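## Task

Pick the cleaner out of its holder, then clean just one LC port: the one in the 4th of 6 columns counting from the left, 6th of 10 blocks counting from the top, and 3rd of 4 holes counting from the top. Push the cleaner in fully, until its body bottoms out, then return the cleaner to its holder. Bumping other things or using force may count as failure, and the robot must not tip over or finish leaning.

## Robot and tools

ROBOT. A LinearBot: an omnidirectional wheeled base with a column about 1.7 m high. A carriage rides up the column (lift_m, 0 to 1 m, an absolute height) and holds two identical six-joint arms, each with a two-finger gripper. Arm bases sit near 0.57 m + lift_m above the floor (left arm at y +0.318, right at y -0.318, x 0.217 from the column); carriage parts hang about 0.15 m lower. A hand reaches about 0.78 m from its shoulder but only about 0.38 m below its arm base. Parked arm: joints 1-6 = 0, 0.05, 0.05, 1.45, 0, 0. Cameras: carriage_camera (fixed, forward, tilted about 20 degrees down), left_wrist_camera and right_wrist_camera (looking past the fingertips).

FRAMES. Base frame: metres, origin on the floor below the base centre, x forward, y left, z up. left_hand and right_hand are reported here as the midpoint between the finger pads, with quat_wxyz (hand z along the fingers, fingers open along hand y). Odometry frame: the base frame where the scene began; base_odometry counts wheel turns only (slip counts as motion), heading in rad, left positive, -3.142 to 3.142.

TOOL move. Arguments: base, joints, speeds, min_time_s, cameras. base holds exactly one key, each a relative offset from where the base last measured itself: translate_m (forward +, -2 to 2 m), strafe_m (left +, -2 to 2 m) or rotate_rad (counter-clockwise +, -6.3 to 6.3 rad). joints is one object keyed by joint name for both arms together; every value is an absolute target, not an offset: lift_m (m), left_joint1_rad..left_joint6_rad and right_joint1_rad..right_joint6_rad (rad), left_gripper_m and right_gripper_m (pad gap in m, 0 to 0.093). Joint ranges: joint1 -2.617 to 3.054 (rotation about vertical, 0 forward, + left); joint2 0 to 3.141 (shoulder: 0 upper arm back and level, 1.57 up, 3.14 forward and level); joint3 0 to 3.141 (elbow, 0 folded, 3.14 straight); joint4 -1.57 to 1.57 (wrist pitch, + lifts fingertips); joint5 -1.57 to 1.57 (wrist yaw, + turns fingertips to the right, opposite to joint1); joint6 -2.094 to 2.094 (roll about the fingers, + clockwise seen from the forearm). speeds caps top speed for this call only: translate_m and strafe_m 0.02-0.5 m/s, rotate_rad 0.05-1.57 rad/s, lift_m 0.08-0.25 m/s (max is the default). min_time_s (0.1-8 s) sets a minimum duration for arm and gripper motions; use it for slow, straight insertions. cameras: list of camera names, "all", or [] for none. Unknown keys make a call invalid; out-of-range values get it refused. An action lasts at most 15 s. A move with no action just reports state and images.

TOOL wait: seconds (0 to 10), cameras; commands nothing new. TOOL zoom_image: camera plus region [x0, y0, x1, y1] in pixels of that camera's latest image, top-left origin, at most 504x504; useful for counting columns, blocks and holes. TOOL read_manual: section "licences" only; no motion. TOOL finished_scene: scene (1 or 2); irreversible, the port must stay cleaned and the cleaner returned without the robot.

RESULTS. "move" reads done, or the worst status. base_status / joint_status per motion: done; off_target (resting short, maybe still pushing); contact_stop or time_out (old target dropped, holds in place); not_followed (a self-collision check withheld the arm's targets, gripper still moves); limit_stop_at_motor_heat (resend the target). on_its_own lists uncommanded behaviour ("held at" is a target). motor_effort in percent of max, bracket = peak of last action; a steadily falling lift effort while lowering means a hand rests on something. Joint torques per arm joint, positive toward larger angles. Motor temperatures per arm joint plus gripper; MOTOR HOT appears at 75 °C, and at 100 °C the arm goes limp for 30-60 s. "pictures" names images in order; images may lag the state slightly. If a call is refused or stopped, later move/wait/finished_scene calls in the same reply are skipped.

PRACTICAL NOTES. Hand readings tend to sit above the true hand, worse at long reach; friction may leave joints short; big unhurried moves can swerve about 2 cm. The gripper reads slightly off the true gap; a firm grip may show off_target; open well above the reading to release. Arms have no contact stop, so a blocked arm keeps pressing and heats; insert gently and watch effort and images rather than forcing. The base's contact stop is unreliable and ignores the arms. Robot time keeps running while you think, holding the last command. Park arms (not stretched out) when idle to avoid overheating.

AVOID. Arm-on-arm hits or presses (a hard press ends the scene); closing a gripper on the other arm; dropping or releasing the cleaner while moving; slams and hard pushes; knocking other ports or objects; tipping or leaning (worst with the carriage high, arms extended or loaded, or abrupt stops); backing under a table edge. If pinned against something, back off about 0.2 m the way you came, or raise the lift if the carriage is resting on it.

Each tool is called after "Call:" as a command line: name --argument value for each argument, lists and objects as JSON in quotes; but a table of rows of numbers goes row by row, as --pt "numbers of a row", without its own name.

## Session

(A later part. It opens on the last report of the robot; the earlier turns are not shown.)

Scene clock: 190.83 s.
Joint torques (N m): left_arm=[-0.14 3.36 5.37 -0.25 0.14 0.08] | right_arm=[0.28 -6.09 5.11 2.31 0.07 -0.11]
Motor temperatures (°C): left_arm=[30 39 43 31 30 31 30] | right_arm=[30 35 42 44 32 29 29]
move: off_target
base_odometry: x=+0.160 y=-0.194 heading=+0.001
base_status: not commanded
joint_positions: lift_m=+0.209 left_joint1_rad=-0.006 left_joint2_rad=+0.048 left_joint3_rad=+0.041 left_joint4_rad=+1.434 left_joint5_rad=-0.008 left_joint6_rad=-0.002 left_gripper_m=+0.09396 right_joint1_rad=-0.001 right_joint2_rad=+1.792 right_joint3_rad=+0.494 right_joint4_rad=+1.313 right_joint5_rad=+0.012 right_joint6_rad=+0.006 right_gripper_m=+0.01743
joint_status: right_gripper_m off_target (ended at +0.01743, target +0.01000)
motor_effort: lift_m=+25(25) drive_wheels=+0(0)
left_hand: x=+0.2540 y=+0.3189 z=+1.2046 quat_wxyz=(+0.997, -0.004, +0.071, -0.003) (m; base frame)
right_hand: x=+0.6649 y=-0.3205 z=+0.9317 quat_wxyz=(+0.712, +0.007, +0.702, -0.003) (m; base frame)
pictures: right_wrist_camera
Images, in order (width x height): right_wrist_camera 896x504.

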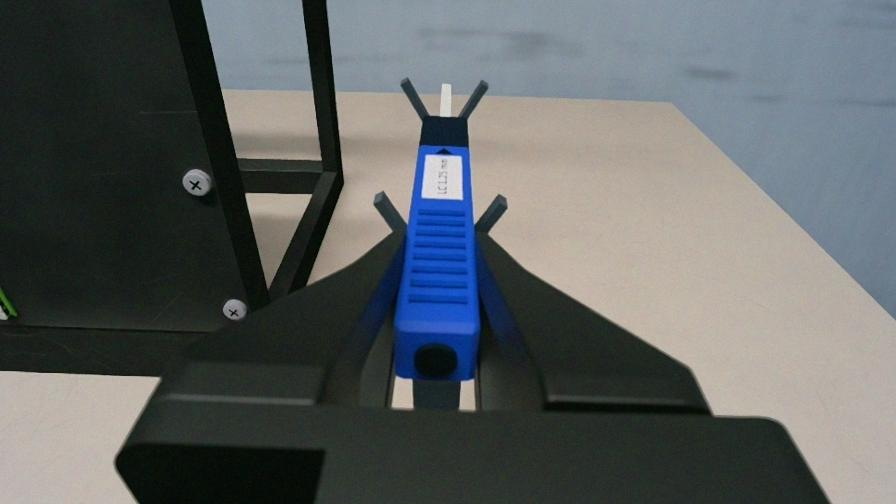

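Call:
move --joints '{"lift_m": 0.26}' --speeds '{"lift_m": 0.08}' --cameras '["right_wrist_camera"]'

Scene clock: 193.77 s.
Joint torques (N m): left_arm=[-0.2 3.33 5.39 -0.26 0.14 0.08] | right_arm=[0.31 -6.12 5.09 2.35 0.06 -0.1]
Motor temperatures (°C): left_arm=[30 38 43 31 30 31 30] | right_arm=[30 35 42 45 32 29 30]
move: done
base_odometry: x=+0.160 y=-0.194 heading=+0.001
base_status: not commanded
joint_positions: lift_m=+0.260 left_joint1_rad=-0.006 left_joint2_rad=+0.048 left_joint3_rad=+0.041 left_joint4_rad=+1.434 left_joint5_rad=-0.008 left_joint6_rad=-0.002 left_gripper_m=+0.09396 right_joint1_rad=-0.001 right_joint2_rad=+1.792 right_joint3_rad=+0.494 right_joint4_rad=+1.309 right_joint5_rad=+0.013 right_joint6_rad=+0.006 right_gripper_m=+0.01743
joint_status: all done
motor_effort: lift_m=+25(29) drive_wheels=+0(0)
left_hand: x=+0.2540 y=+0.3189 z=+1.2551 quat_wxyz=(+0.997, -0.004, +0.071, -0.003) (m; base frame)
right_hand: x=+0.6649 y=-0.3206 z=+0.9811 quat_wxyz=(+0.711, +0.007, +0.703, -0.003) (m; base frame)
pictures: right_wrist_camera
Images, in order (width x height): right_wrist_camera 896x504.

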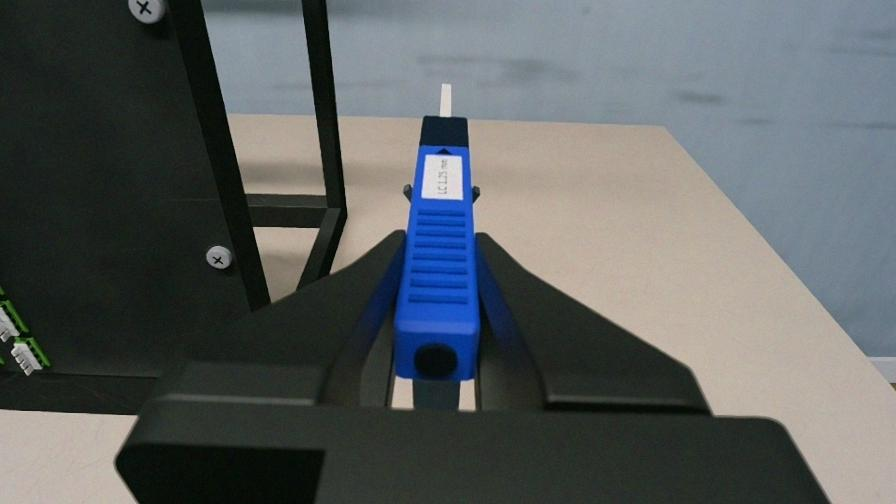

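Call:
move --base '{"translate_m": -0.2}' --speeds '{"translate_m": 0.2}' --cameras '["carriage_camera", "right_wrist_camera"]'

Call:
zoom_image --camera "carriage_camera" --region '[320, 120, 540, 340]'

Scene clock: 200.73 s.
Joint torques (N m): left_arm=[-0.12 3.38 5.35 -0.25 0.15 0.07] | right_arm=[0.29 -6.02 5.09 2.38 0.06 -0.11]
Motor temperatures (°C): left_arm=[30 38 43 31 30 31 30] | right_arm=[30 35 42 45 32 29 30]
move: done
base_odometry: x=-0.040 y=-0.194 heading=+0.001
base_status: done
joint_positions: lift_m=+0.260 left_joint1_rad=-0.006 left_joint2_rad=+0.048 left_joint3_rad=+0.041 left_joint4_rad=+1.434 left_joint5_rad=-0.008 left_joint6_rad=-0.002 left_gripper_m=+0.09396 right_joint1_rad=-0.001 right_joint2_rad=+1.792 right_joint3_rad=+0.494 right_joint4_rad=+1.309 right_joint5_rad=+0.013 right_joint6_rad=+0.006 right_gripper_m=+0.01743
joint_status: not commanded
motor_effort: lift_m=+25(25) drive_wheels=-1(9)
left_hand: x=+0.2540 y=+0.3189 z=+1.2551 quat_wxyz=(+0.997, -0.004, +0.071, -0.003) (m; base frame)
right_hand: x=+0.6649 y=-0.3206 z=+0.9811 quat_wxyz=(+0.711, +0.007, +0.703, -0.003) (m; base frame)
pictures: carriage_camera, right_wrist_camera
Images, in order (width x height): carriage_camera 896x504, right_wrist_camera 896x504.

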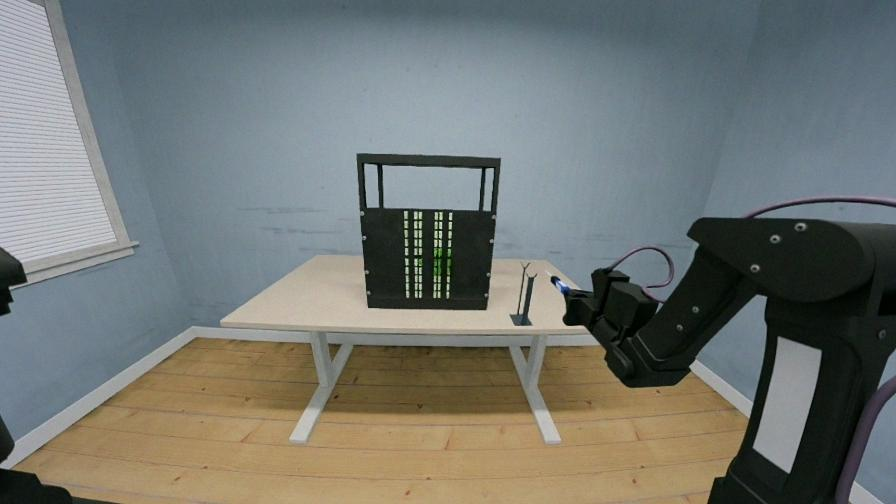

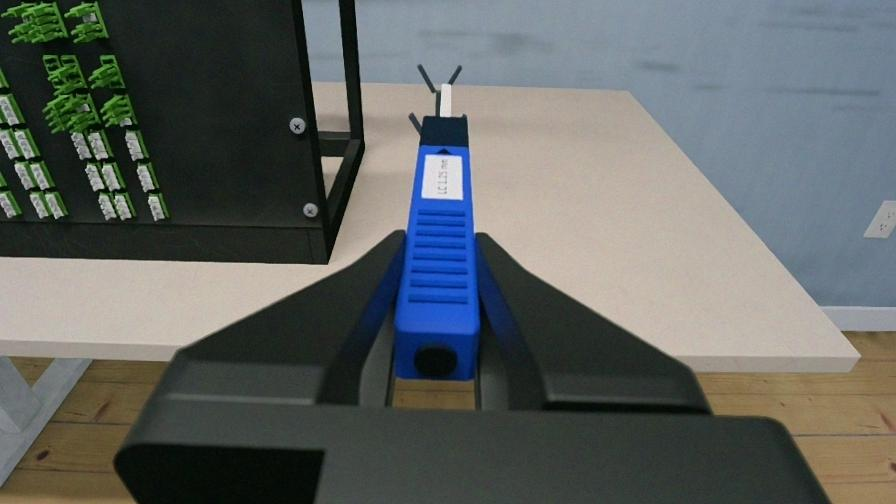

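Scaled by 2.291 from the camera's 896x504 image, which has a finer 1280x720 frame.

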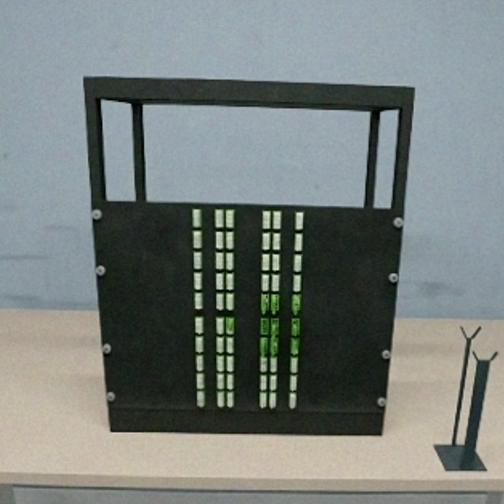

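Call:
move --base '{"strafe_m": 0.34}' --speeds '{"strafe_m": 0.2}' --cameras '["carriage_camera", "right_wrist_camera"]'

Call:
zoom_image --camera "right_wrist_camera" --region '[250, 0, 650, 250]'

Scene clock: 220.40 s.
Joint torques (N m): left_arm=[-0.21 3.38 5.35 -0.25 0.15 0.07] | right_arm=[0.17 -6.08 5.09 2.34 0.03 -0.11]
Motor temperatures (°C): left_arm=[30 38 43 31 30 31 30] | right_arm=[30 35 42 45 32 29 30]
move: done
base_odometry: x=-0.040 y=+0.146 heading=+0.001
base_status: done
joint_positions: lift_m=+0.260 left_joint1_rad=-0.005 left_joint2_rad=+0.048 left_joint3_rad=+0.041 left_joint4_rad=+1.434 left_joint5_rad=-0.008 left_joint6_rad=-0.002 left_gripper_m=+0.09396 right_joint1_rad=+0.001 right_joint2_rad=+1.792 right_joint3_rad=+0.494 right_joint4_rad=+1.309 right_joint5_rad=+0.015 right_joint6_rad=+0.006 right_gripper_m=+0.01743
joint_status: not commanded
motor_effort: lift_m=+25(25) drive_wheels=-2(8)
left_hand: x=+0.2540 y=+0.3190 z=+1.2551 quat_wxyz=(+0.997, -0.004, +0.071, -0.003) (m; base frame)
right_hand: x=+0.6649 y=-0.3201 z=+0.9811 quat_wxyz=(+0.711, +0.007, +0.703, -0.003) (m; base frame)
pictures: carriage_camera, right_wrist_camera
Images, in order (width x height): carriage_camera 896x504, right_wrist_camera 896x504.

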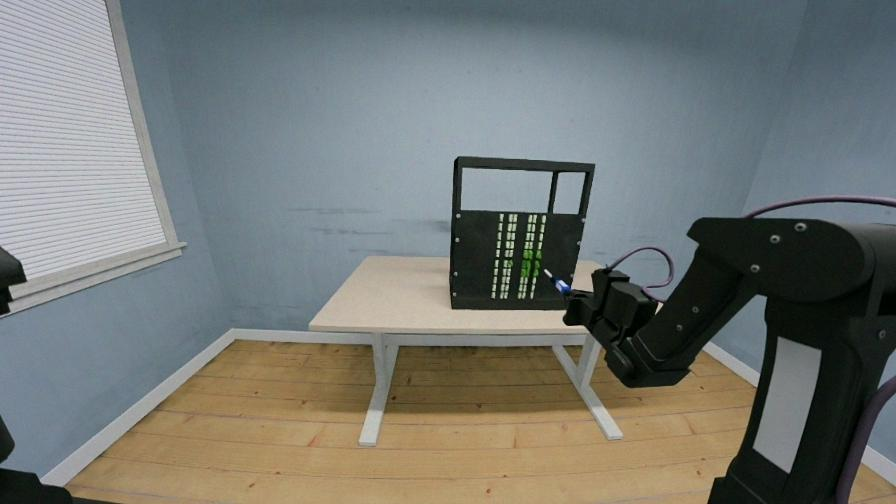

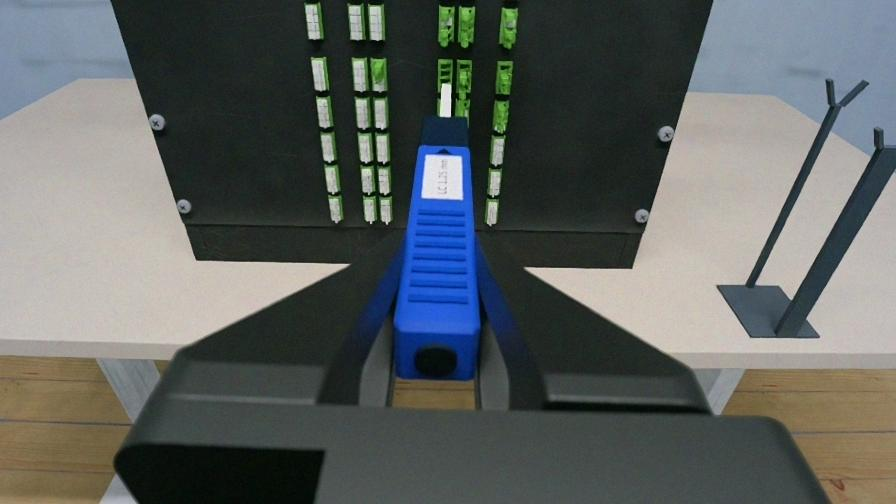

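Scaled by 1.260 from the camera's 896x504 image, which has a finer 1280x720 frame.

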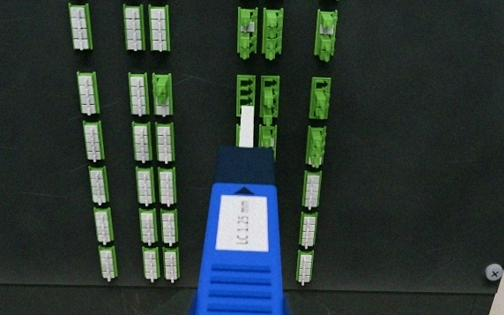

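Call:
move --joints '{"lift_m": 0.21}' --cameras '["right_wrist_camera"]'

Call:
zoom_image --camera "right_wrist_camera" --region '[350, 0, 550, 120]'

Scene clock: 230.23 s.
Joint torques (N m): left_arm=[-0.16 3.34 5.38 -0.25 0.14 0.09] | right_arm=[0.12 -6.17 5.09 2.48 0.03 -0.11]
Motor temperatures (°C): left_arm=[30 38 43 31 30 31 30] | right_arm=[30 35 42 45 32 29 31]
move: done
base_odometry: x=-0.040 y=+0.146 heading=+0.001
base_status: not commanded
joint_positions: lift_m=+0.210 left_joint1_rad=-0.005 left_joint2_rad=+0.048 left_joint3_rad=+0.041 left_joint4_rad=+1.434 left_joint5_rad=-0.008 left_joint6_rad=-0.002 left_gripper_m=+0.09396 right_joint1_rad=+0.001 right_joint2_rad=+1.794 right_joint3_rad=+0.494 right_joint4_rad=+1.298 right_joint5_rad=+0.015 right_joint6_rad=+0.006 right_gripper_m=+0.01743
joint_status: all done
motor_effort: lift_m=+20(21) drive_wheels=-2(3)
left_hand: x=+0.2540 y=+0.3190 z=+1.2057 quat_wxyz=(+0.997, -0.004, +0.071, -0.003) (m; base frame)
right_hand: x=+0.6649 y=-0.3201 z=+0.9284 quat_wxyz=(+0.706, +0.007, +0.708, -0.003) (m; base frame)
pictures: right_wrist_camera
Images, in order (width x height): right_wrist_camera 896x504.

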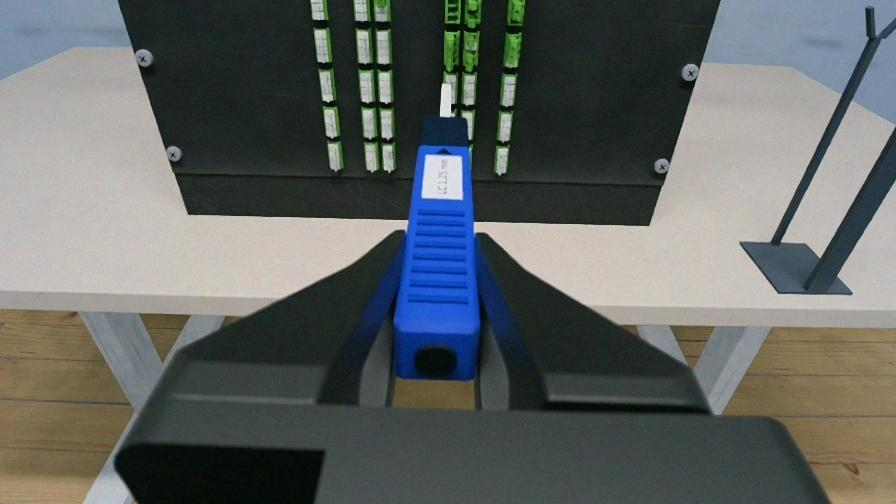

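Scaled by 2.520 from the camera's 896x504 image, which has a finer 1280x720 frame.

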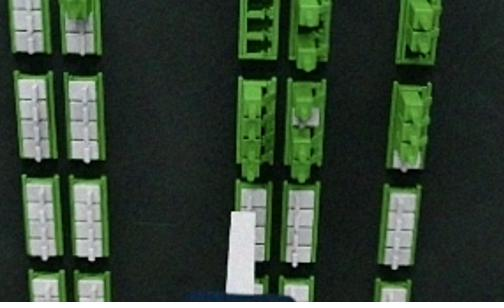

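Call:
zoom_image --camera "right_wrist_camera" --region '[100, 0, 420, 240]'

Call:
zoom_image --camera "right_wrist_camera" --region '[460, 0, 780, 240]'

Scaled by 1.575 from the camera's 896x504 image, which has a finer 1280x720 frame.

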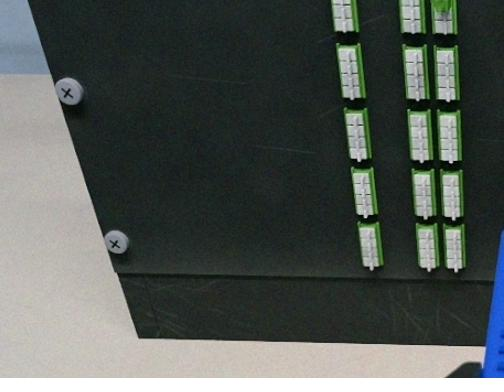

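Scaled by 1.575 from the camera's 896x504 image, which has a finer 1280x720 frame.

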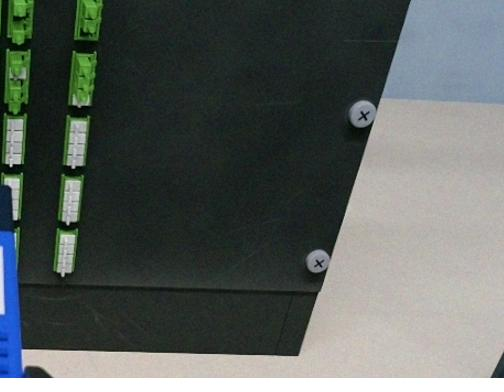

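Call:
move --joints '{"lift_m": 0.219, "right_joint4_rad": 1.322}' --cameras '[]'

Call:
move --base '{"translate_m": 0.1}' --speeds '{"translate_m": 0.1}' --cameras '["right_wrist_camera"]'

Call:
zoom_image --camera "right_wrist_camera" --region '[350, 0, 550, 120]'

Scene clock: 278.67 s.
Joint torques (N m): left_arm=[-0.2 3.43 5.45 -0.24 0.15 0.07] | right_arm=[0.12 -6.28 5.09 2.53 0.03 -0.11]
Motor temperatures (°C): left_arm=[30 38 43 31 30 31 30] | right_arm=[30 36 42 46 32 29 31]
move: done
base_odometry: x=-0.040 y=+0.146 heading=+0.001
base_status: not commanded
joint_positions: lift_m=+0.219 left_joint1_rad=-0.005 left_joint2_rad=+0.048 left_joint3_rad=+0.041 left_joint4_rad=+1.434 left_joint5_rad=-0.008 left_joint6_rad=-0.002 left_gripper_m=+0.09396 right_joint1_rad=+0.001 right_joint2_rad=+1.794 right_joint3_rad=+0.494 right_joint4_rad=+1.313 right_joint5_rad=+0.015 right_joint6_rad=+0.006 right_gripper_m=+0.01743
joint_status: all done
motor_effort: lift_m=+24(30) drive_wheels=-2(2)
left_hand: x=+0.2540 y=+0.3190 z=+1.2142 quat_wxyz=(+0.997, -0.004, +0.071, -0.003) (m; base frame)
right_hand: x=+0.6649 y=-0.3201 z=+0.9402 quat_wxyz=(+0.711, +0.007, +0.703, -0.003) (m; base frame)
pictures: none
No camera images: "cameras" was empty.

Scene clock: 280.37 s.
Joint torques (N m): left_arm=[-0.14 3.36 5.41 -0.26 0.13 0.08] | right_arm=[0.13 -6.24 5.08 2.5 0.03 -0.11]
Motor temperatures (°C): left_arm=[30 38 43 31 30 31 30] | right_arm=[30 36 42 46 32 29 31]
move: done
base_odometry: x=+0.060 y=+0.146 heading=+0.001
base_status: done
joint_positions: lift_m=+0.219 left_joint1_rad=-0.005 left_joint2_rad=+0.048 left_joint3_rad=+0.041 left_joint4_rad=+1.434 left_joint5_rad=-0.008 left_joint6_rad=-0.002 left_gripper_m=+0.09396 right_joint1_rad=+0.001 right_joint2_rad=+1.794 right_joint3_rad=+0.494 right_joint4_rad=+1.313 right_joint5_rad=+0.015 right_joint6_rad=+0.006 right_gripper_m=+0.01743
joint_status: not commanded
motor_effort: lift_m=+24(25) drive_wheels=-3(9)
left_hand: x=+0.2540 y=+0.3190 z=+1.2142 quat_wxyz=(+0.997, -0.004, +0.071, -0.003) (m; base frame)
right_hand: x=+0.6649 y=-0.3201 z=+0.9404 quat_wxyz=(+0.712, +0.007, +0.702, -0.003) (m; base frame)
pictures: right_wrist_camera
Images, in order (width x height): right_wrist_camera 896x504.

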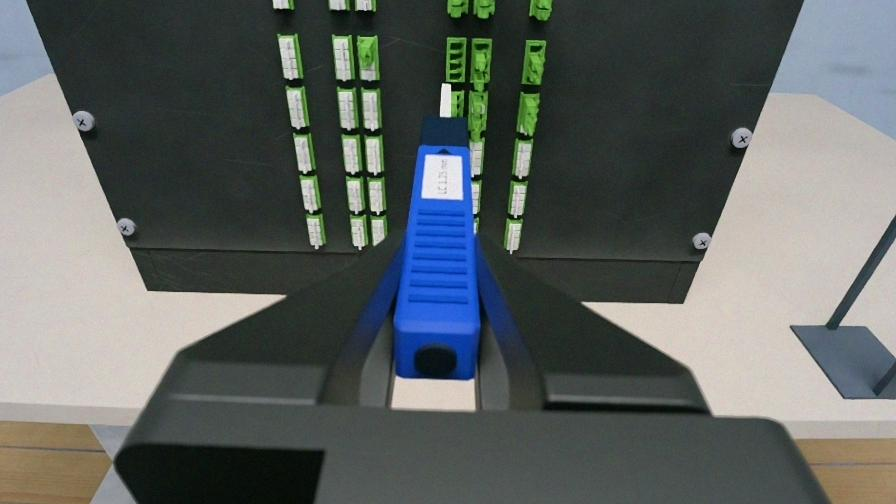

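Scaled by 2.520 from the camera's 896x504 image, which has a finer 1280x720 frame.

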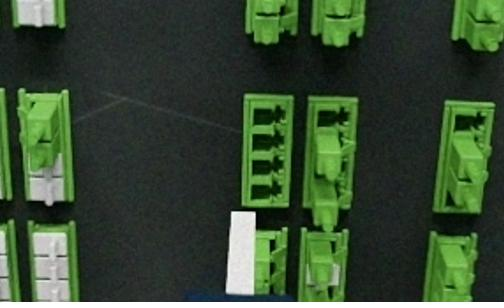

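Call:
move --base '{"strafe_m": -0.006}' --cameras '[]'

Call:
move --base '{"translate_m": 0.03}' --speeds '{"translate_m": 0.05}' --cameras '["right_wrist_camera"]'

Call:
zoom_image --camera "right_wrist_camera" --region '[390, 30, 510, 130]'

Scene clock: 297.20 s.
Joint torques (N m): left_arm=[-0.23 3.37 5.34 -0.26 0.13 0.08] | right_arm=[0.24 -6.31 5.08 2.5 0.01 -0.11]
Motor temperatures (°C): left_arm=[30 38 43 30 30 31 30] | right_arm=[30 37 42 49 32 29 31]
move: done
base_odometry: x=+0.060 y=+0.140 heading=+0.001
base_status: done
joint_positions: lift_m=+0.219 left_joint1_rad=-0.005 left_joint2_rad=+0.048 left_joint3_rad=+0.041 left_joint4_rad=+1.434 left_joint5_rad=-0.007 left_joint6_rad=-0.002 left_gripper_m=+0.09396 right_joint1_rad=-0.001 right_joint2_rad=+1.794 right_joint3_rad=+0.494 right_joint4_rad=+1.313 right_joint5_rad=+0.017 right_joint6_rad=+0.006 right_gripper_m=+0.01743
joint_status: not commanded
motor_effort: lift_m=+24(25) drive_wheels=+2(7)
left_hand: x=+0.2540 y=+0.3189 z=+1.2142 quat_wxyz=(+0.997, -0.003, +0.071, -0.003) (m; base frame)
right_hand: x=+0.6649 y=-0.3213 z=+0.9404 quat_wxyz=(+0.712, +0.009, +0.702, -0.004) (m; base frame)
pictures: none
No camera images: "cameras" was empty.

Scene clock: 298.30 s.
Joint torques (N m): left_arm=[-0.18 3.38 5.35 -0.26 0.14 0.08] | right_arm=[0.28 -6.32 5.09 2.5 0.01 -0.11]
Motor temperatures (°C): left_arm=[30 38 43 30 30 31 30] | right_arm=[30 37 42 49 32 29 31]
move: done
base_odometry: x=+0.090 y=+0.140 heading=+0.001
base_status: done
joint_positions: lift_m=+0.219 left_joint1_rad=-0.005 left_joint2_rad=+0.048 left_joint3_rad=+0.041 left_joint4_rad=+1.434 left_joint5_rad=-0.007 left_joint6_rad=-0.002 left_gripper_m=+0.09396 right_joint1_rad=-0.001 right_joint2_rad=+1.794 right_joint3_rad=+0.494 right_joint4_rad=+1.314 right_joint5_rad=+0.017 right_joint6_rad=+0.006 right_gripper_m=+0.01743
joint_status: not commanded
motor_effort: lift_m=+24(25) drive_wheels=-3(10)
left_hand: x=+0.2540 y=+0.3189 z=+1.2142 quat_wxyz=(+0.997, -0.003, +0.071, -0.003) (m; base frame)
right_hand: x=+0.6649 y=-0.3213 z=+0.9405 quat_wxyz=(+0.712, +0.009, +0.702, -0.004) (m; base frame)
pictures: right_wrist_camera
Images, in order (width x height): right_wrist_camera 896x504.

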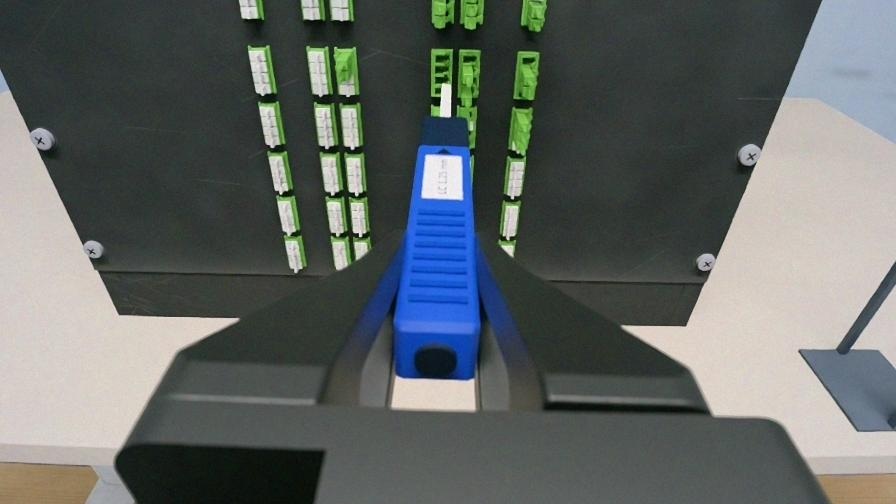

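Scaled by 4.200 from the camera's 896x504 image, which has a finer 1280x720 frame.

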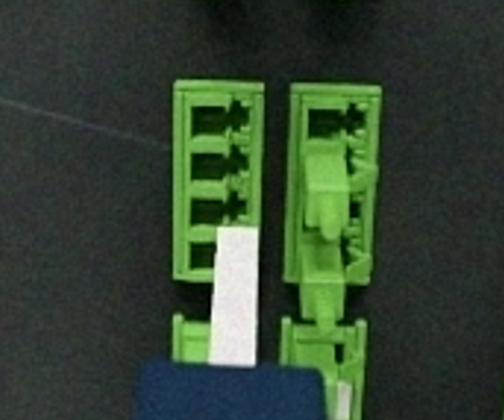

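Call:
zoom_image --camera "right_wrist_camera" --region '[420, 40, 490, 110]'

Scaled by 7.200 from the camera's 896x504 image, which has a finer 1280x720 frame.

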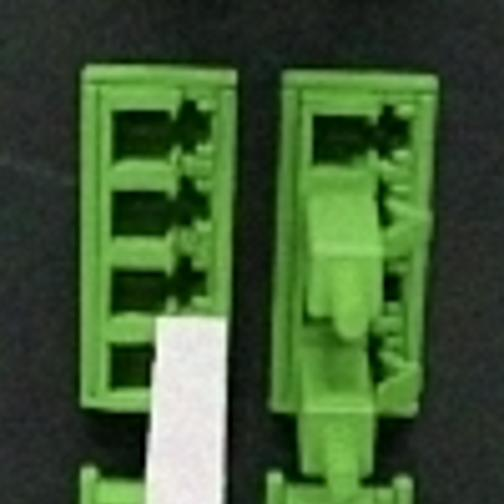

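Call:
move --base '{"strafe_m": 0.004}' --joints '{"lift_m": 0.2145}' --cameras '[]'

Call:
move --base '{"translate_m": 0.015}' --speeds '{"translate_m": 0.03}' --cameras '["right_wrist_camera"]'

Call:
zoom_image --camera "right_wrist_camera" --region '[400, 40, 500, 140]'

Scene clock: 321.17 s.
Joint torques (N m): left_arm=[-0.03 3.33 5.41 -0.26 0.13 0.06] | right_arm=[0.14 -6.32 5.09 2.5 -0.01 -0.11]
Motor temperatures (°C): left_arm=[30 38 43 30 30 31 30] | right_arm=[30 38 42 51 32 29 32]
move: done
base_odometry: x=+0.090 y=+0.144 heading=+0.001
base_status: done
joint_positions: lift_m=+0.215 left_joint1_rad=-0.006 left_joint2_rad=+0.048 left_joint3_rad=+0.041 left_joint4_rad=+1.434 left_joint5_rad=-0.008 left_joint6_rad=-0.002 left_gripper_m=+0.09396 right_joint1_rad=+0.000 right_joint2_rad=+1.795 right_joint3_rad=+0.494 right_joint4_rad=+1.315 right_joint5_rad=+0.018 right_joint6_rad=+0.006 right_gripper_m=+0.01742
joint_status: all done
motor_effort: lift_m=+20(21) drive_wheels=+1(5)
left_hand: x=+0.2540 y=+0.3189 z=+1.2102 quat_wxyz=(+0.997, -0.004, +0.071, -0.003) (m; base frame)
right_hand: x=+0.6650 y=-0.3210 z=+0.9365 quat_wxyz=(+0.712, +0.009, +0.702, -0.004) (m; base frame)
pictures: none
No camera images: "cameras" was empty.

Scene clock: 322.20 s.
Joint torques (N m): left_arm=[-0.23 3.37 5.41 -0.25 0.14 0.08] | right_arm=[0.17 -6.37 5.08 2.45 -0.01 -0.11]
Motor temperatures (°C): left_arm=[30 38 43 30 30 31 30] | right_arm=[30 38 42 51 32 29 32]
move: done
base_odometry: x=+0.105 y=+0.144 heading=+0.001
base_status: done
joint_positions: lift_m=+0.215 left_joint1_rad=-0.006 left_joint2_rad=+0.048 left_joint3_rad=+0.041 left_joint4_rad=+1.434 left_joint5_rad=-0.008 left_joint6_rad=-0.002 left_gripper_m=+0.09396 right_joint1_rad=+0.000 right_joint2_rad=+1.795 right_joint3_rad=+0.494 right_joint4_rad=+1.315 right_joint5_rad=+0.019 right_joint6_rad=+0.006 right_gripper_m=+0.01742
joint_status: not commanded
motor_effort: lift_m=+20(20) drive_wheels=-2(10)
left_hand: x=+0.2540 y=+0.3189 z=+1.2102 quat_wxyz=(+0.997, -0.004, +0.071, -0.003) (m; base frame)
right_hand: x=+0.6649 y=-0.3211 z=+0.9366 quat_wxyz=(+0.712, +0.009, +0.702, -0.004) (m; base frame)
pictures: right_wrist_camera
Images, in order (width x height): right_wrist_camera 896x504.

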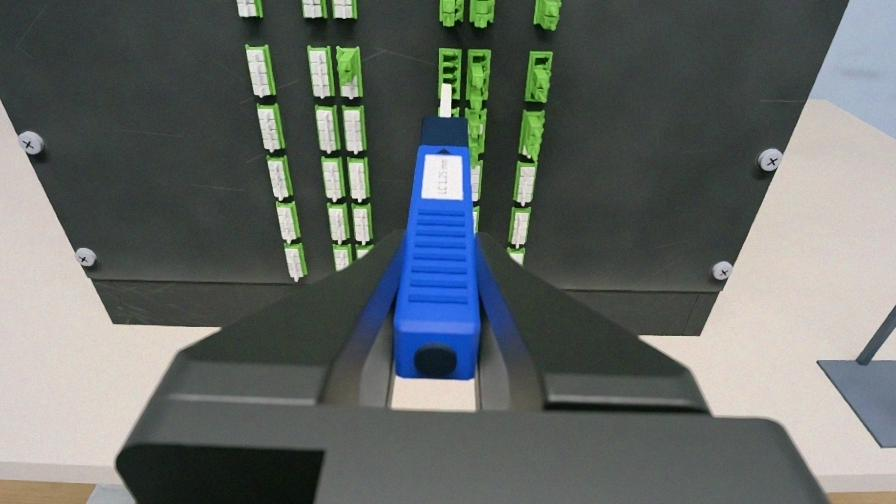

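Scaled by 5.040 from the camera's 896x504 image, which has a finer 1280x720 frame.

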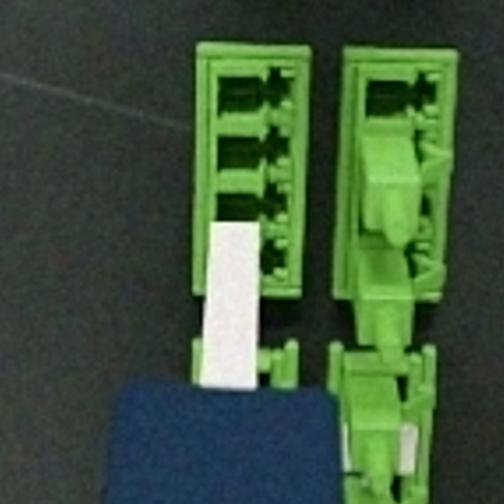

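Call:
move --joints '{"lift_m": 0.211}' --cameras '[]'

Call:
move --base '{"translate_m": 0.01}' --speeds '{"translate_m": 0.03}' --cameras '["right_wrist_camera"]'

Call:
zoom_image --camera "right_wrist_camera" --region '[400, 40, 500, 140]'

Scene clock: 339.30 s.
Joint torques (N m): left_arm=[-0.13 3.44 5.38 -0.25 0.15 0.07] | right_arm=[0.2 -6.32 5.08 2.49 -0.01 -0.11]
Motor temperatures (°C): left_arm=[30 38 43 30 30 31 30] | right_arm=[30 38 42 52 32 29 32]
move: done
base_odometry: x=+0.105 y=+0.144 heading=+0.001
base_status: not commanded
joint_positions: lift_m=+0.211 left_joint1_rad=-0.006 left_joint2_rad=+0.048 left_joint3_rad=+0.041 left_joint4_rad=+1.434 left_joint5_rad=-0.008 left_joint6_rad=-0.002 left_gripper_m=+0.09396 right_joint1_rad=+0.000 right_joint2_rad=+1.795 right_joint3_rad=+0.494 right_joint4_rad=+1.315 right_joint5_rad=+0.019 right_joint6_rad=+0.006 right_gripper_m=+0.01742
joint_status: all done
motor_effort: lift_m=+20(21) drive_wheels=-3(3)
left_hand: x=+0.2540 y=+0.3189 z=+1.2067 quat_wxyz=(+0.997, -0.004, +0.071, -0.003) (m; base frame)
right_hand: x=+0.6649 y=-0.3211 z=+0.9331 quat_wxyz=(+0.712, +0.009, +0.702, -0.004) (m; base frame)
pictures: none
No camera images: "cameras" was empty.

Scene clock: 340.23 s.
Joint torques (N m): left_arm=[-0.14 3.38 5.41 -0.26 0.14 0.08] | right_arm=[0.2 -6.32 5.09 2.47 -0.01 -0.11]
Motor temperatures (°C): left_arm=[30 38 43 30 30 31 30] | right_arm=[30 38 42 52 32 29 32]
move: done
base_odometry: x=+0.115 y=+0.144 heading=+0.002
base_status: done
joint_positions: lift_m=+0.211 left_joint1_rad=-0.006 left_joint2_rad=+0.048 left_joint3_rad=+0.041 left_joint4_rad=+1.434 left_joint5_rad=-0.008 left_joint6_rad=-0.002 left_gripper_m=+0.09396 right_joint1_rad=+0.000 right_joint2_rad=+1.795 right_joint3_rad=+0.494 right_joint4_rad=+1.315 right_joint5_rad=+0.019 right_joint6_rad=+0.006 right_gripper_m=+0.01742
joint_status: not commanded
motor_effort: lift_m=+20(20) drive_wheels=-3(9)
left_hand: x=+0.2540 y=+0.3189 z=+1.2067 quat_wxyz=(+0.997, -0.004, +0.071, -0.003) (m; base frame)
right_hand: x=+0.6649 y=-0.3211 z=+0.9331 quat_wxyz=(+0.712, +0.009, +0.702, -0.004) (m; base frame)
pictures: right_wrist_camera
Images, in order (width x height): right_wrist_camera 896x504.

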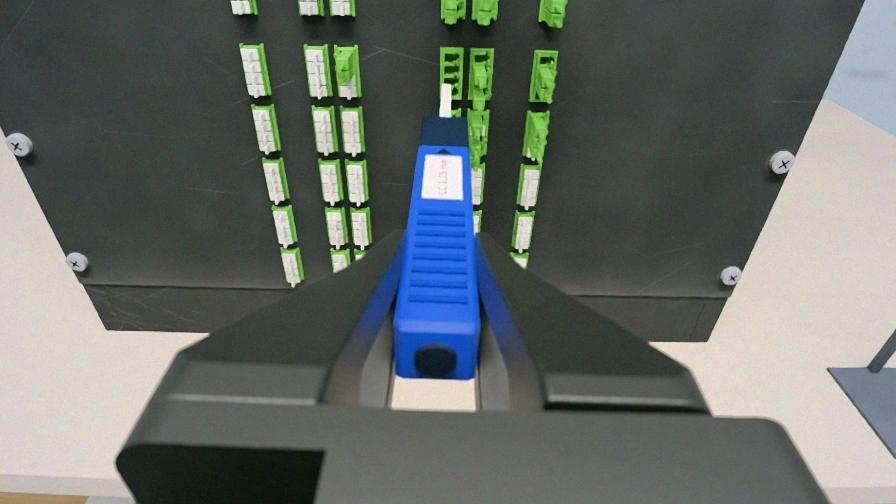

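Scaled by 5.040 from the camera's 896x504 image, which has a finer 1280x720 frame.

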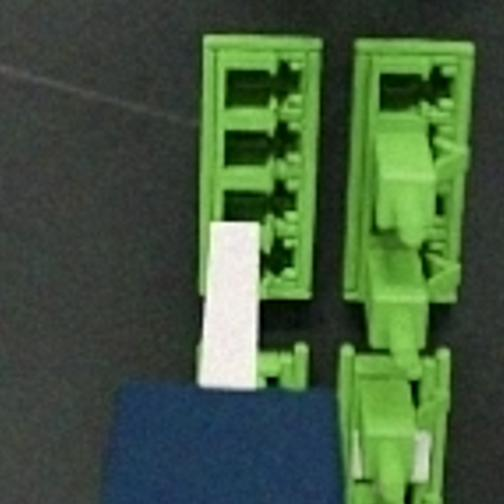

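Call:
move --base '{"translate_m": 0.005}' --speeds '{"translate_m": 0.03}' --cameras '["carriage_camera", "right_wrist_camera"]'

Call:
zoom_image --camera "carriage_camera" --region '[480, 220, 640, 340]'

Call:
zoom_image --camera "right_wrist_camera" --region '[400, 40, 500, 140]'

Scene clock: 347.07 s.
Joint torques (N m): left_arm=[-0.13 3.36 5.41 -0.25 0.15 0.09] | right_arm=[0.16 -6.3 5.08 2.49 -0.02 -0.11]
Motor temperatures (°C): left_arm=[30 38 43 30 30 31 30] | right_arm=[30 38 42 52 32 29 32]
move: done
base_odometry: x=+0.120 y=+0.145 heading=+0.002
base_status: done
joint_positions: lift_m=+0.211 left_joint1_rad=-0.006 left_joint2_rad=+0.048 left_joint3_rad=+0.041 left_joint4_rad=+1.434 left_joint5_rad=-0.008 left_joint6_rad=-0.002 left_gripper_m=+0.09396 right_joint1_rad=+0.000 right_joint2_rad=+1.795 right_joint3_rad=+0.494 right_joint4_rad=+1.316 right_joint5_rad=+0.019 right_joint6_rad=+0.006 right_gripper_m=+0.01742
joint_status: not commanded
motor_effort: lift_m=+20(20) drive_wheels=+2(12)
left_hand: x=+0.2540 y=+0.3189 z=+1.2067 quat_wxyz=(+0.997, -0.004, +0.071, -0.003) (m; base frame)
right_hand: x=+0.6649 y=-0.3211 z=+0.9332 quat_wxyz=(+0.712, +0.009, +0.702, -0.004) (m; base frame)
pictures: carriage_camera, right_wrist_camera
Images, in order (width x height): carriage_camera 896x504, right_wrist_camera 896x504.

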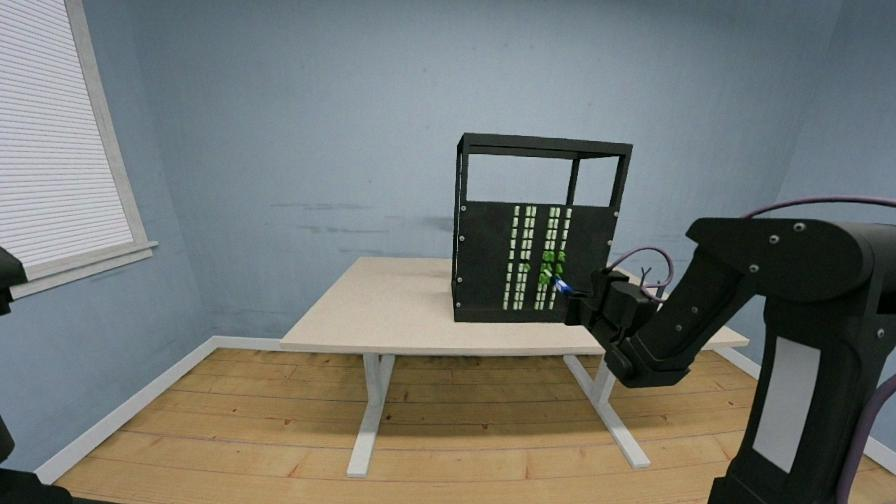

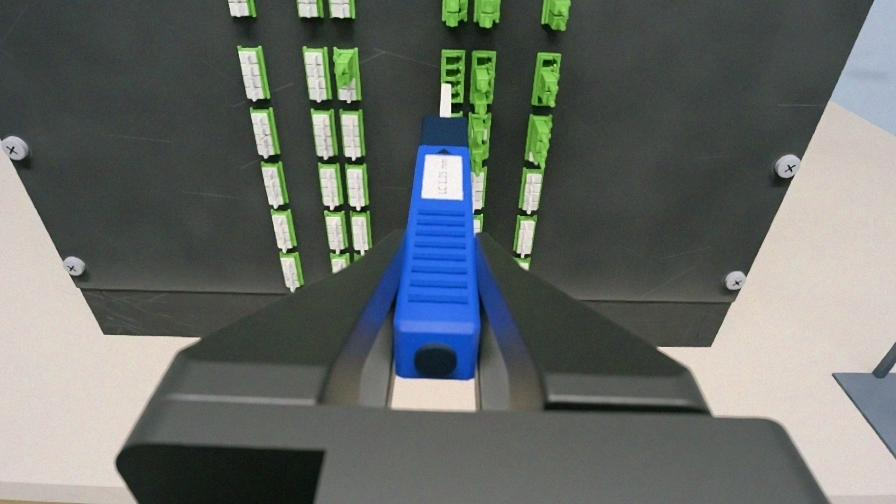

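Scaled by 3.150 from the camera's 896x504 image, which has a finer 1280x720 frame.

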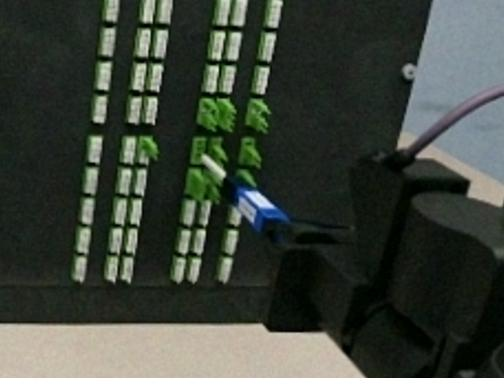

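Scaled by 5.040 from the camera's 896x504 image, which has a finer 1280x720 frame.

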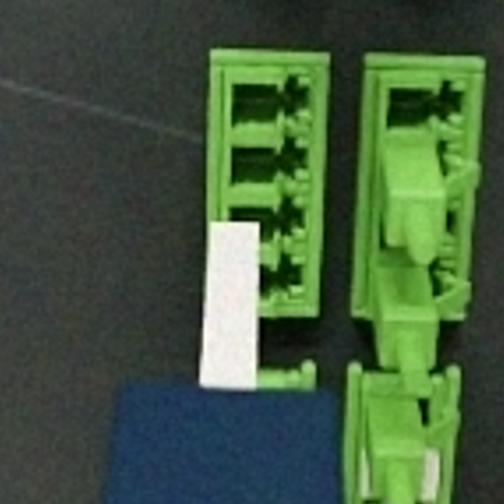

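Call:
zoom_image --camera "carriage_camera" --region '[530, 245, 580, 295]'

Call:
zoom_image --camera "right_wrist_camera" --region '[425, 40, 485, 100]'

Scaled by 10.080 from the camera's 896x504 image, which has a finer 1280x720 frame.

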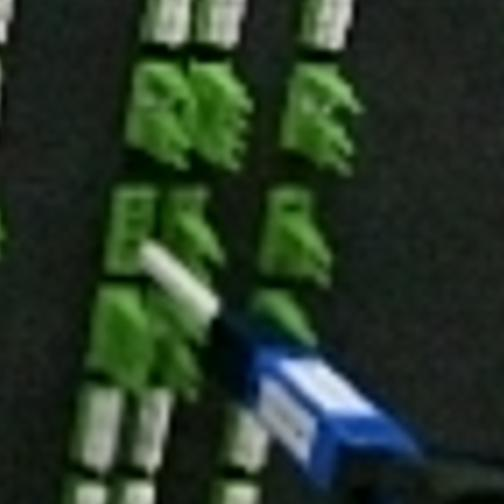

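Scaled by 8.400 from the camera's 896x504 image, which has a finer 1280x720 frame.

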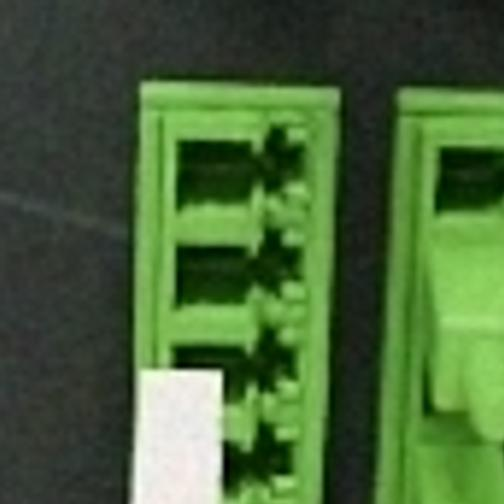

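Call:
move --joints '{"right_joint1_rad": -0.009, "lift_m": 0.2085}' --cameras '["right_wrist_camera"]'

Call:
zoom_image --camera "right_wrist_camera" --region '[425, 40, 485, 100]'

Scene clock: 358.10 s.
Joint torques (N m): left_arm=[-0.12 3.34 5.44 -0.25 0.14 0.07] | right_arm=[-0.4 -6.39 5.08 2.5 -0.02 -0.11]
Motor temperatures (°C): left_arm=[30 38 43 30 30 31 30] | right_arm=[30 38 42 52 32 29 32]
move: done
base_odometry: x=+0.120 y=+0.145 heading=+0.002
base_status: not commanded
joint_positions: lift_m=+0.209 left_joint1_rad=-0.006 left_joint2_rad=+0.048 left_joint3_rad=+0.041 left_joint4_rad=+1.434 left_joint5_rad=-0.008 left_joint6_rad=-0.002 left_gripper_m=+0.09396 right_joint1_rad=-0.003 right_joint2_rad=+1.795 right_joint3_rad=+0.494 right_joint4_rad=+1.316 right_joint5_rad=+0.019 right_joint6_rad=+0.006 right_gripper_m=+0.01742
joint_status: all done
motor_effort: lift_m=+20(21) drive_wheels=-3(3)
left_hand: x=+0.2540 y=+0.3189 z=+1.2043 quat_wxyz=(+0.997, -0.004, +0.071, -0.003) (m; base frame)
right_hand: x=+0.6649 y=-0.3223 z=+0.9307 quat_wxyz=(+0.712, +0.010, +0.702, -0.005) (m; base frame)
pictures: right_wrist_camera
Images, in order (width x height): right_wrist_camera 896x504.

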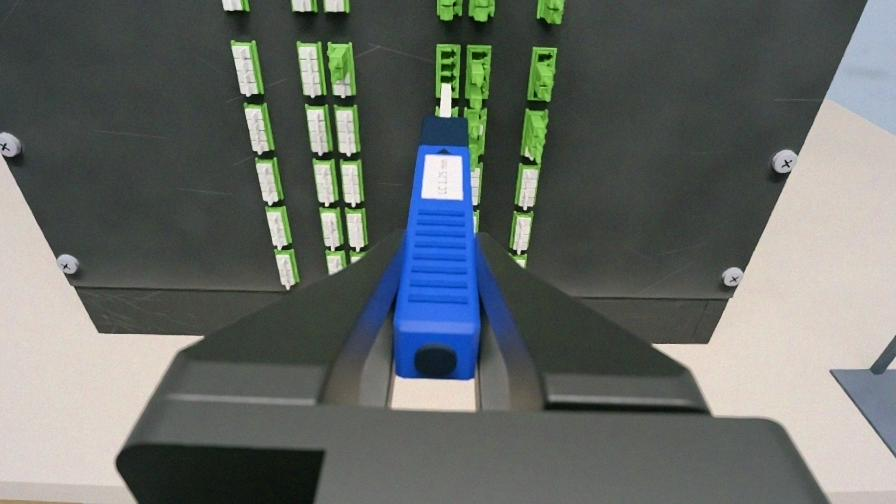

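Scaled by 8.400 from the camera's 896x504 image, which has a finer 1280x720 frame.

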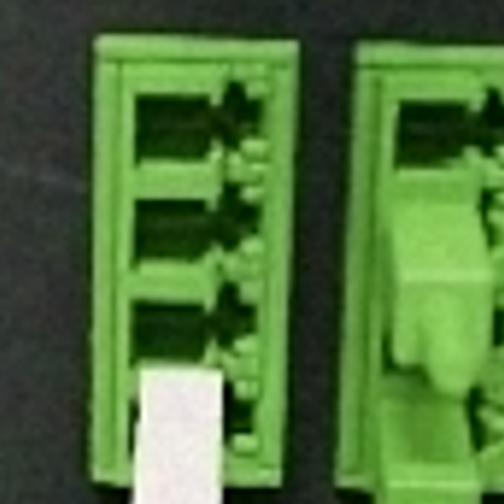

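Call:
move --base '{"translate_m": 0.006}' --speeds '{"translate_m": 0.03}' --cameras '["carriage_camera", "right_wrist_camera"]'

Call:
zoom_image --camera "carriage_camera" --region '[530, 245, 580, 295]'

Call:
zoom_image --camera "right_wrist_camera" --region '[425, 40, 485, 100]'

Scene clock: 365.00 s.
Joint torques (N m): left_arm=[-0.2 3.38 5.39 -0.25 0.14 0.06] | right_arm=[-0.38 -6.32 5.08 2.48 -0.02 -0.11]
Motor temperatures (°C): left_arm=[30 38 43 30 30 31 30] | right_arm=[30 38 42 53 32 29 32]
move: done
base_odometry: x=+0.126 y=+0.145 heading=+0.002
base_status: done
joint_positions: lift_m=+0.209 left_joint1_rad=-0.006 left_joint2_rad=+0.048 left_joint3_rad=+0.041 left_joint4_rad=+1.434 left_joint5_rad=-0.008 left_joint6_rad=-0.002 left_gripper_m=+0.09396 right_joint1_rad=-0.003 right_joint2_rad=+1.795 right_joint3_rad=+0.494 right_joint4_rad=+1.316 right_joint5_rad=+0.019 right_joint6_rad=+0.006 right_gripper_m=+0.01742
joint_status: not commanded
motor_effort: lift_m=+20(20) drive_wheels=-3(10)
left_hand: x=+0.2540 y=+0.3189 z=+1.2043 quat_wxyz=(+0.997, -0.004, +0.071, -0.003) (m; base frame)
right_hand: x=+0.6649 y=-0.3223 z=+0.9307 quat_wxyz=(+0.712, +0.010, +0.702, -0.005) (m; base frame)
pictures: carriage_camera, right_wrist_camera
Images, in order (width x height): carriage_camera 896x504, right_wrist_camera 896x504.

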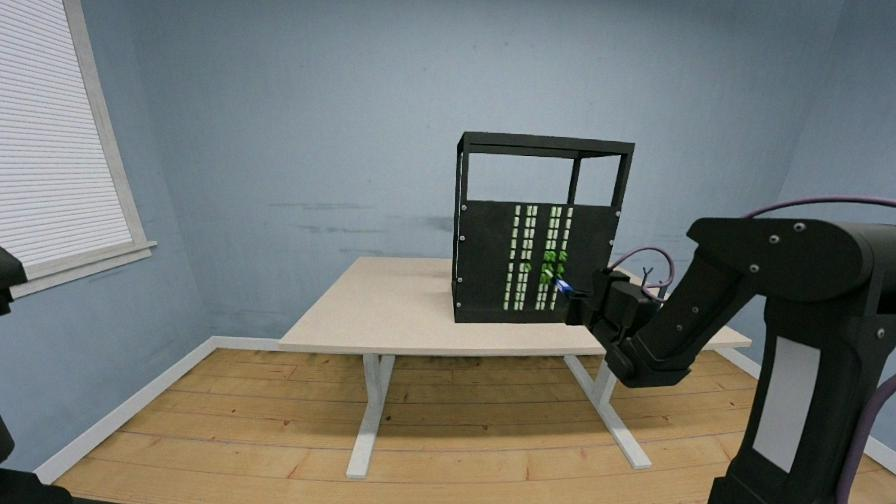

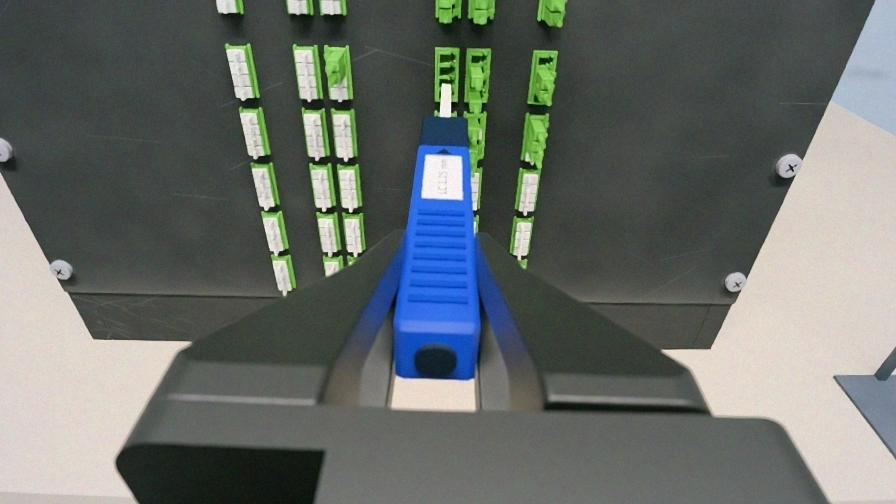

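Scaled by 10.080 from the camera's 896x504 image, which has a finer 1280x720 frame.

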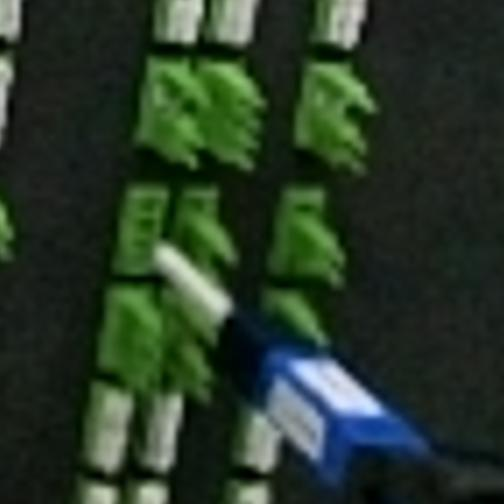

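Scaled by 8.400 from the camera's 896x504 image, which has a finer 1280x720 frame.

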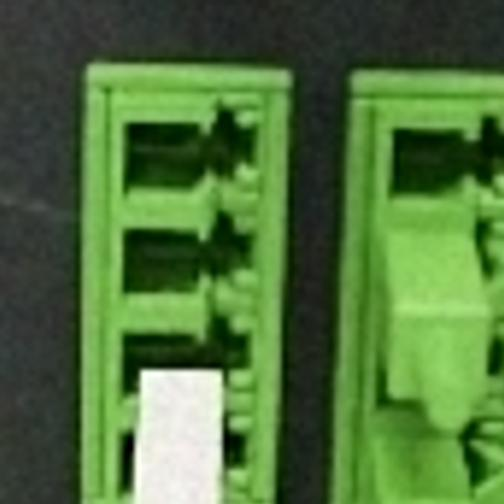

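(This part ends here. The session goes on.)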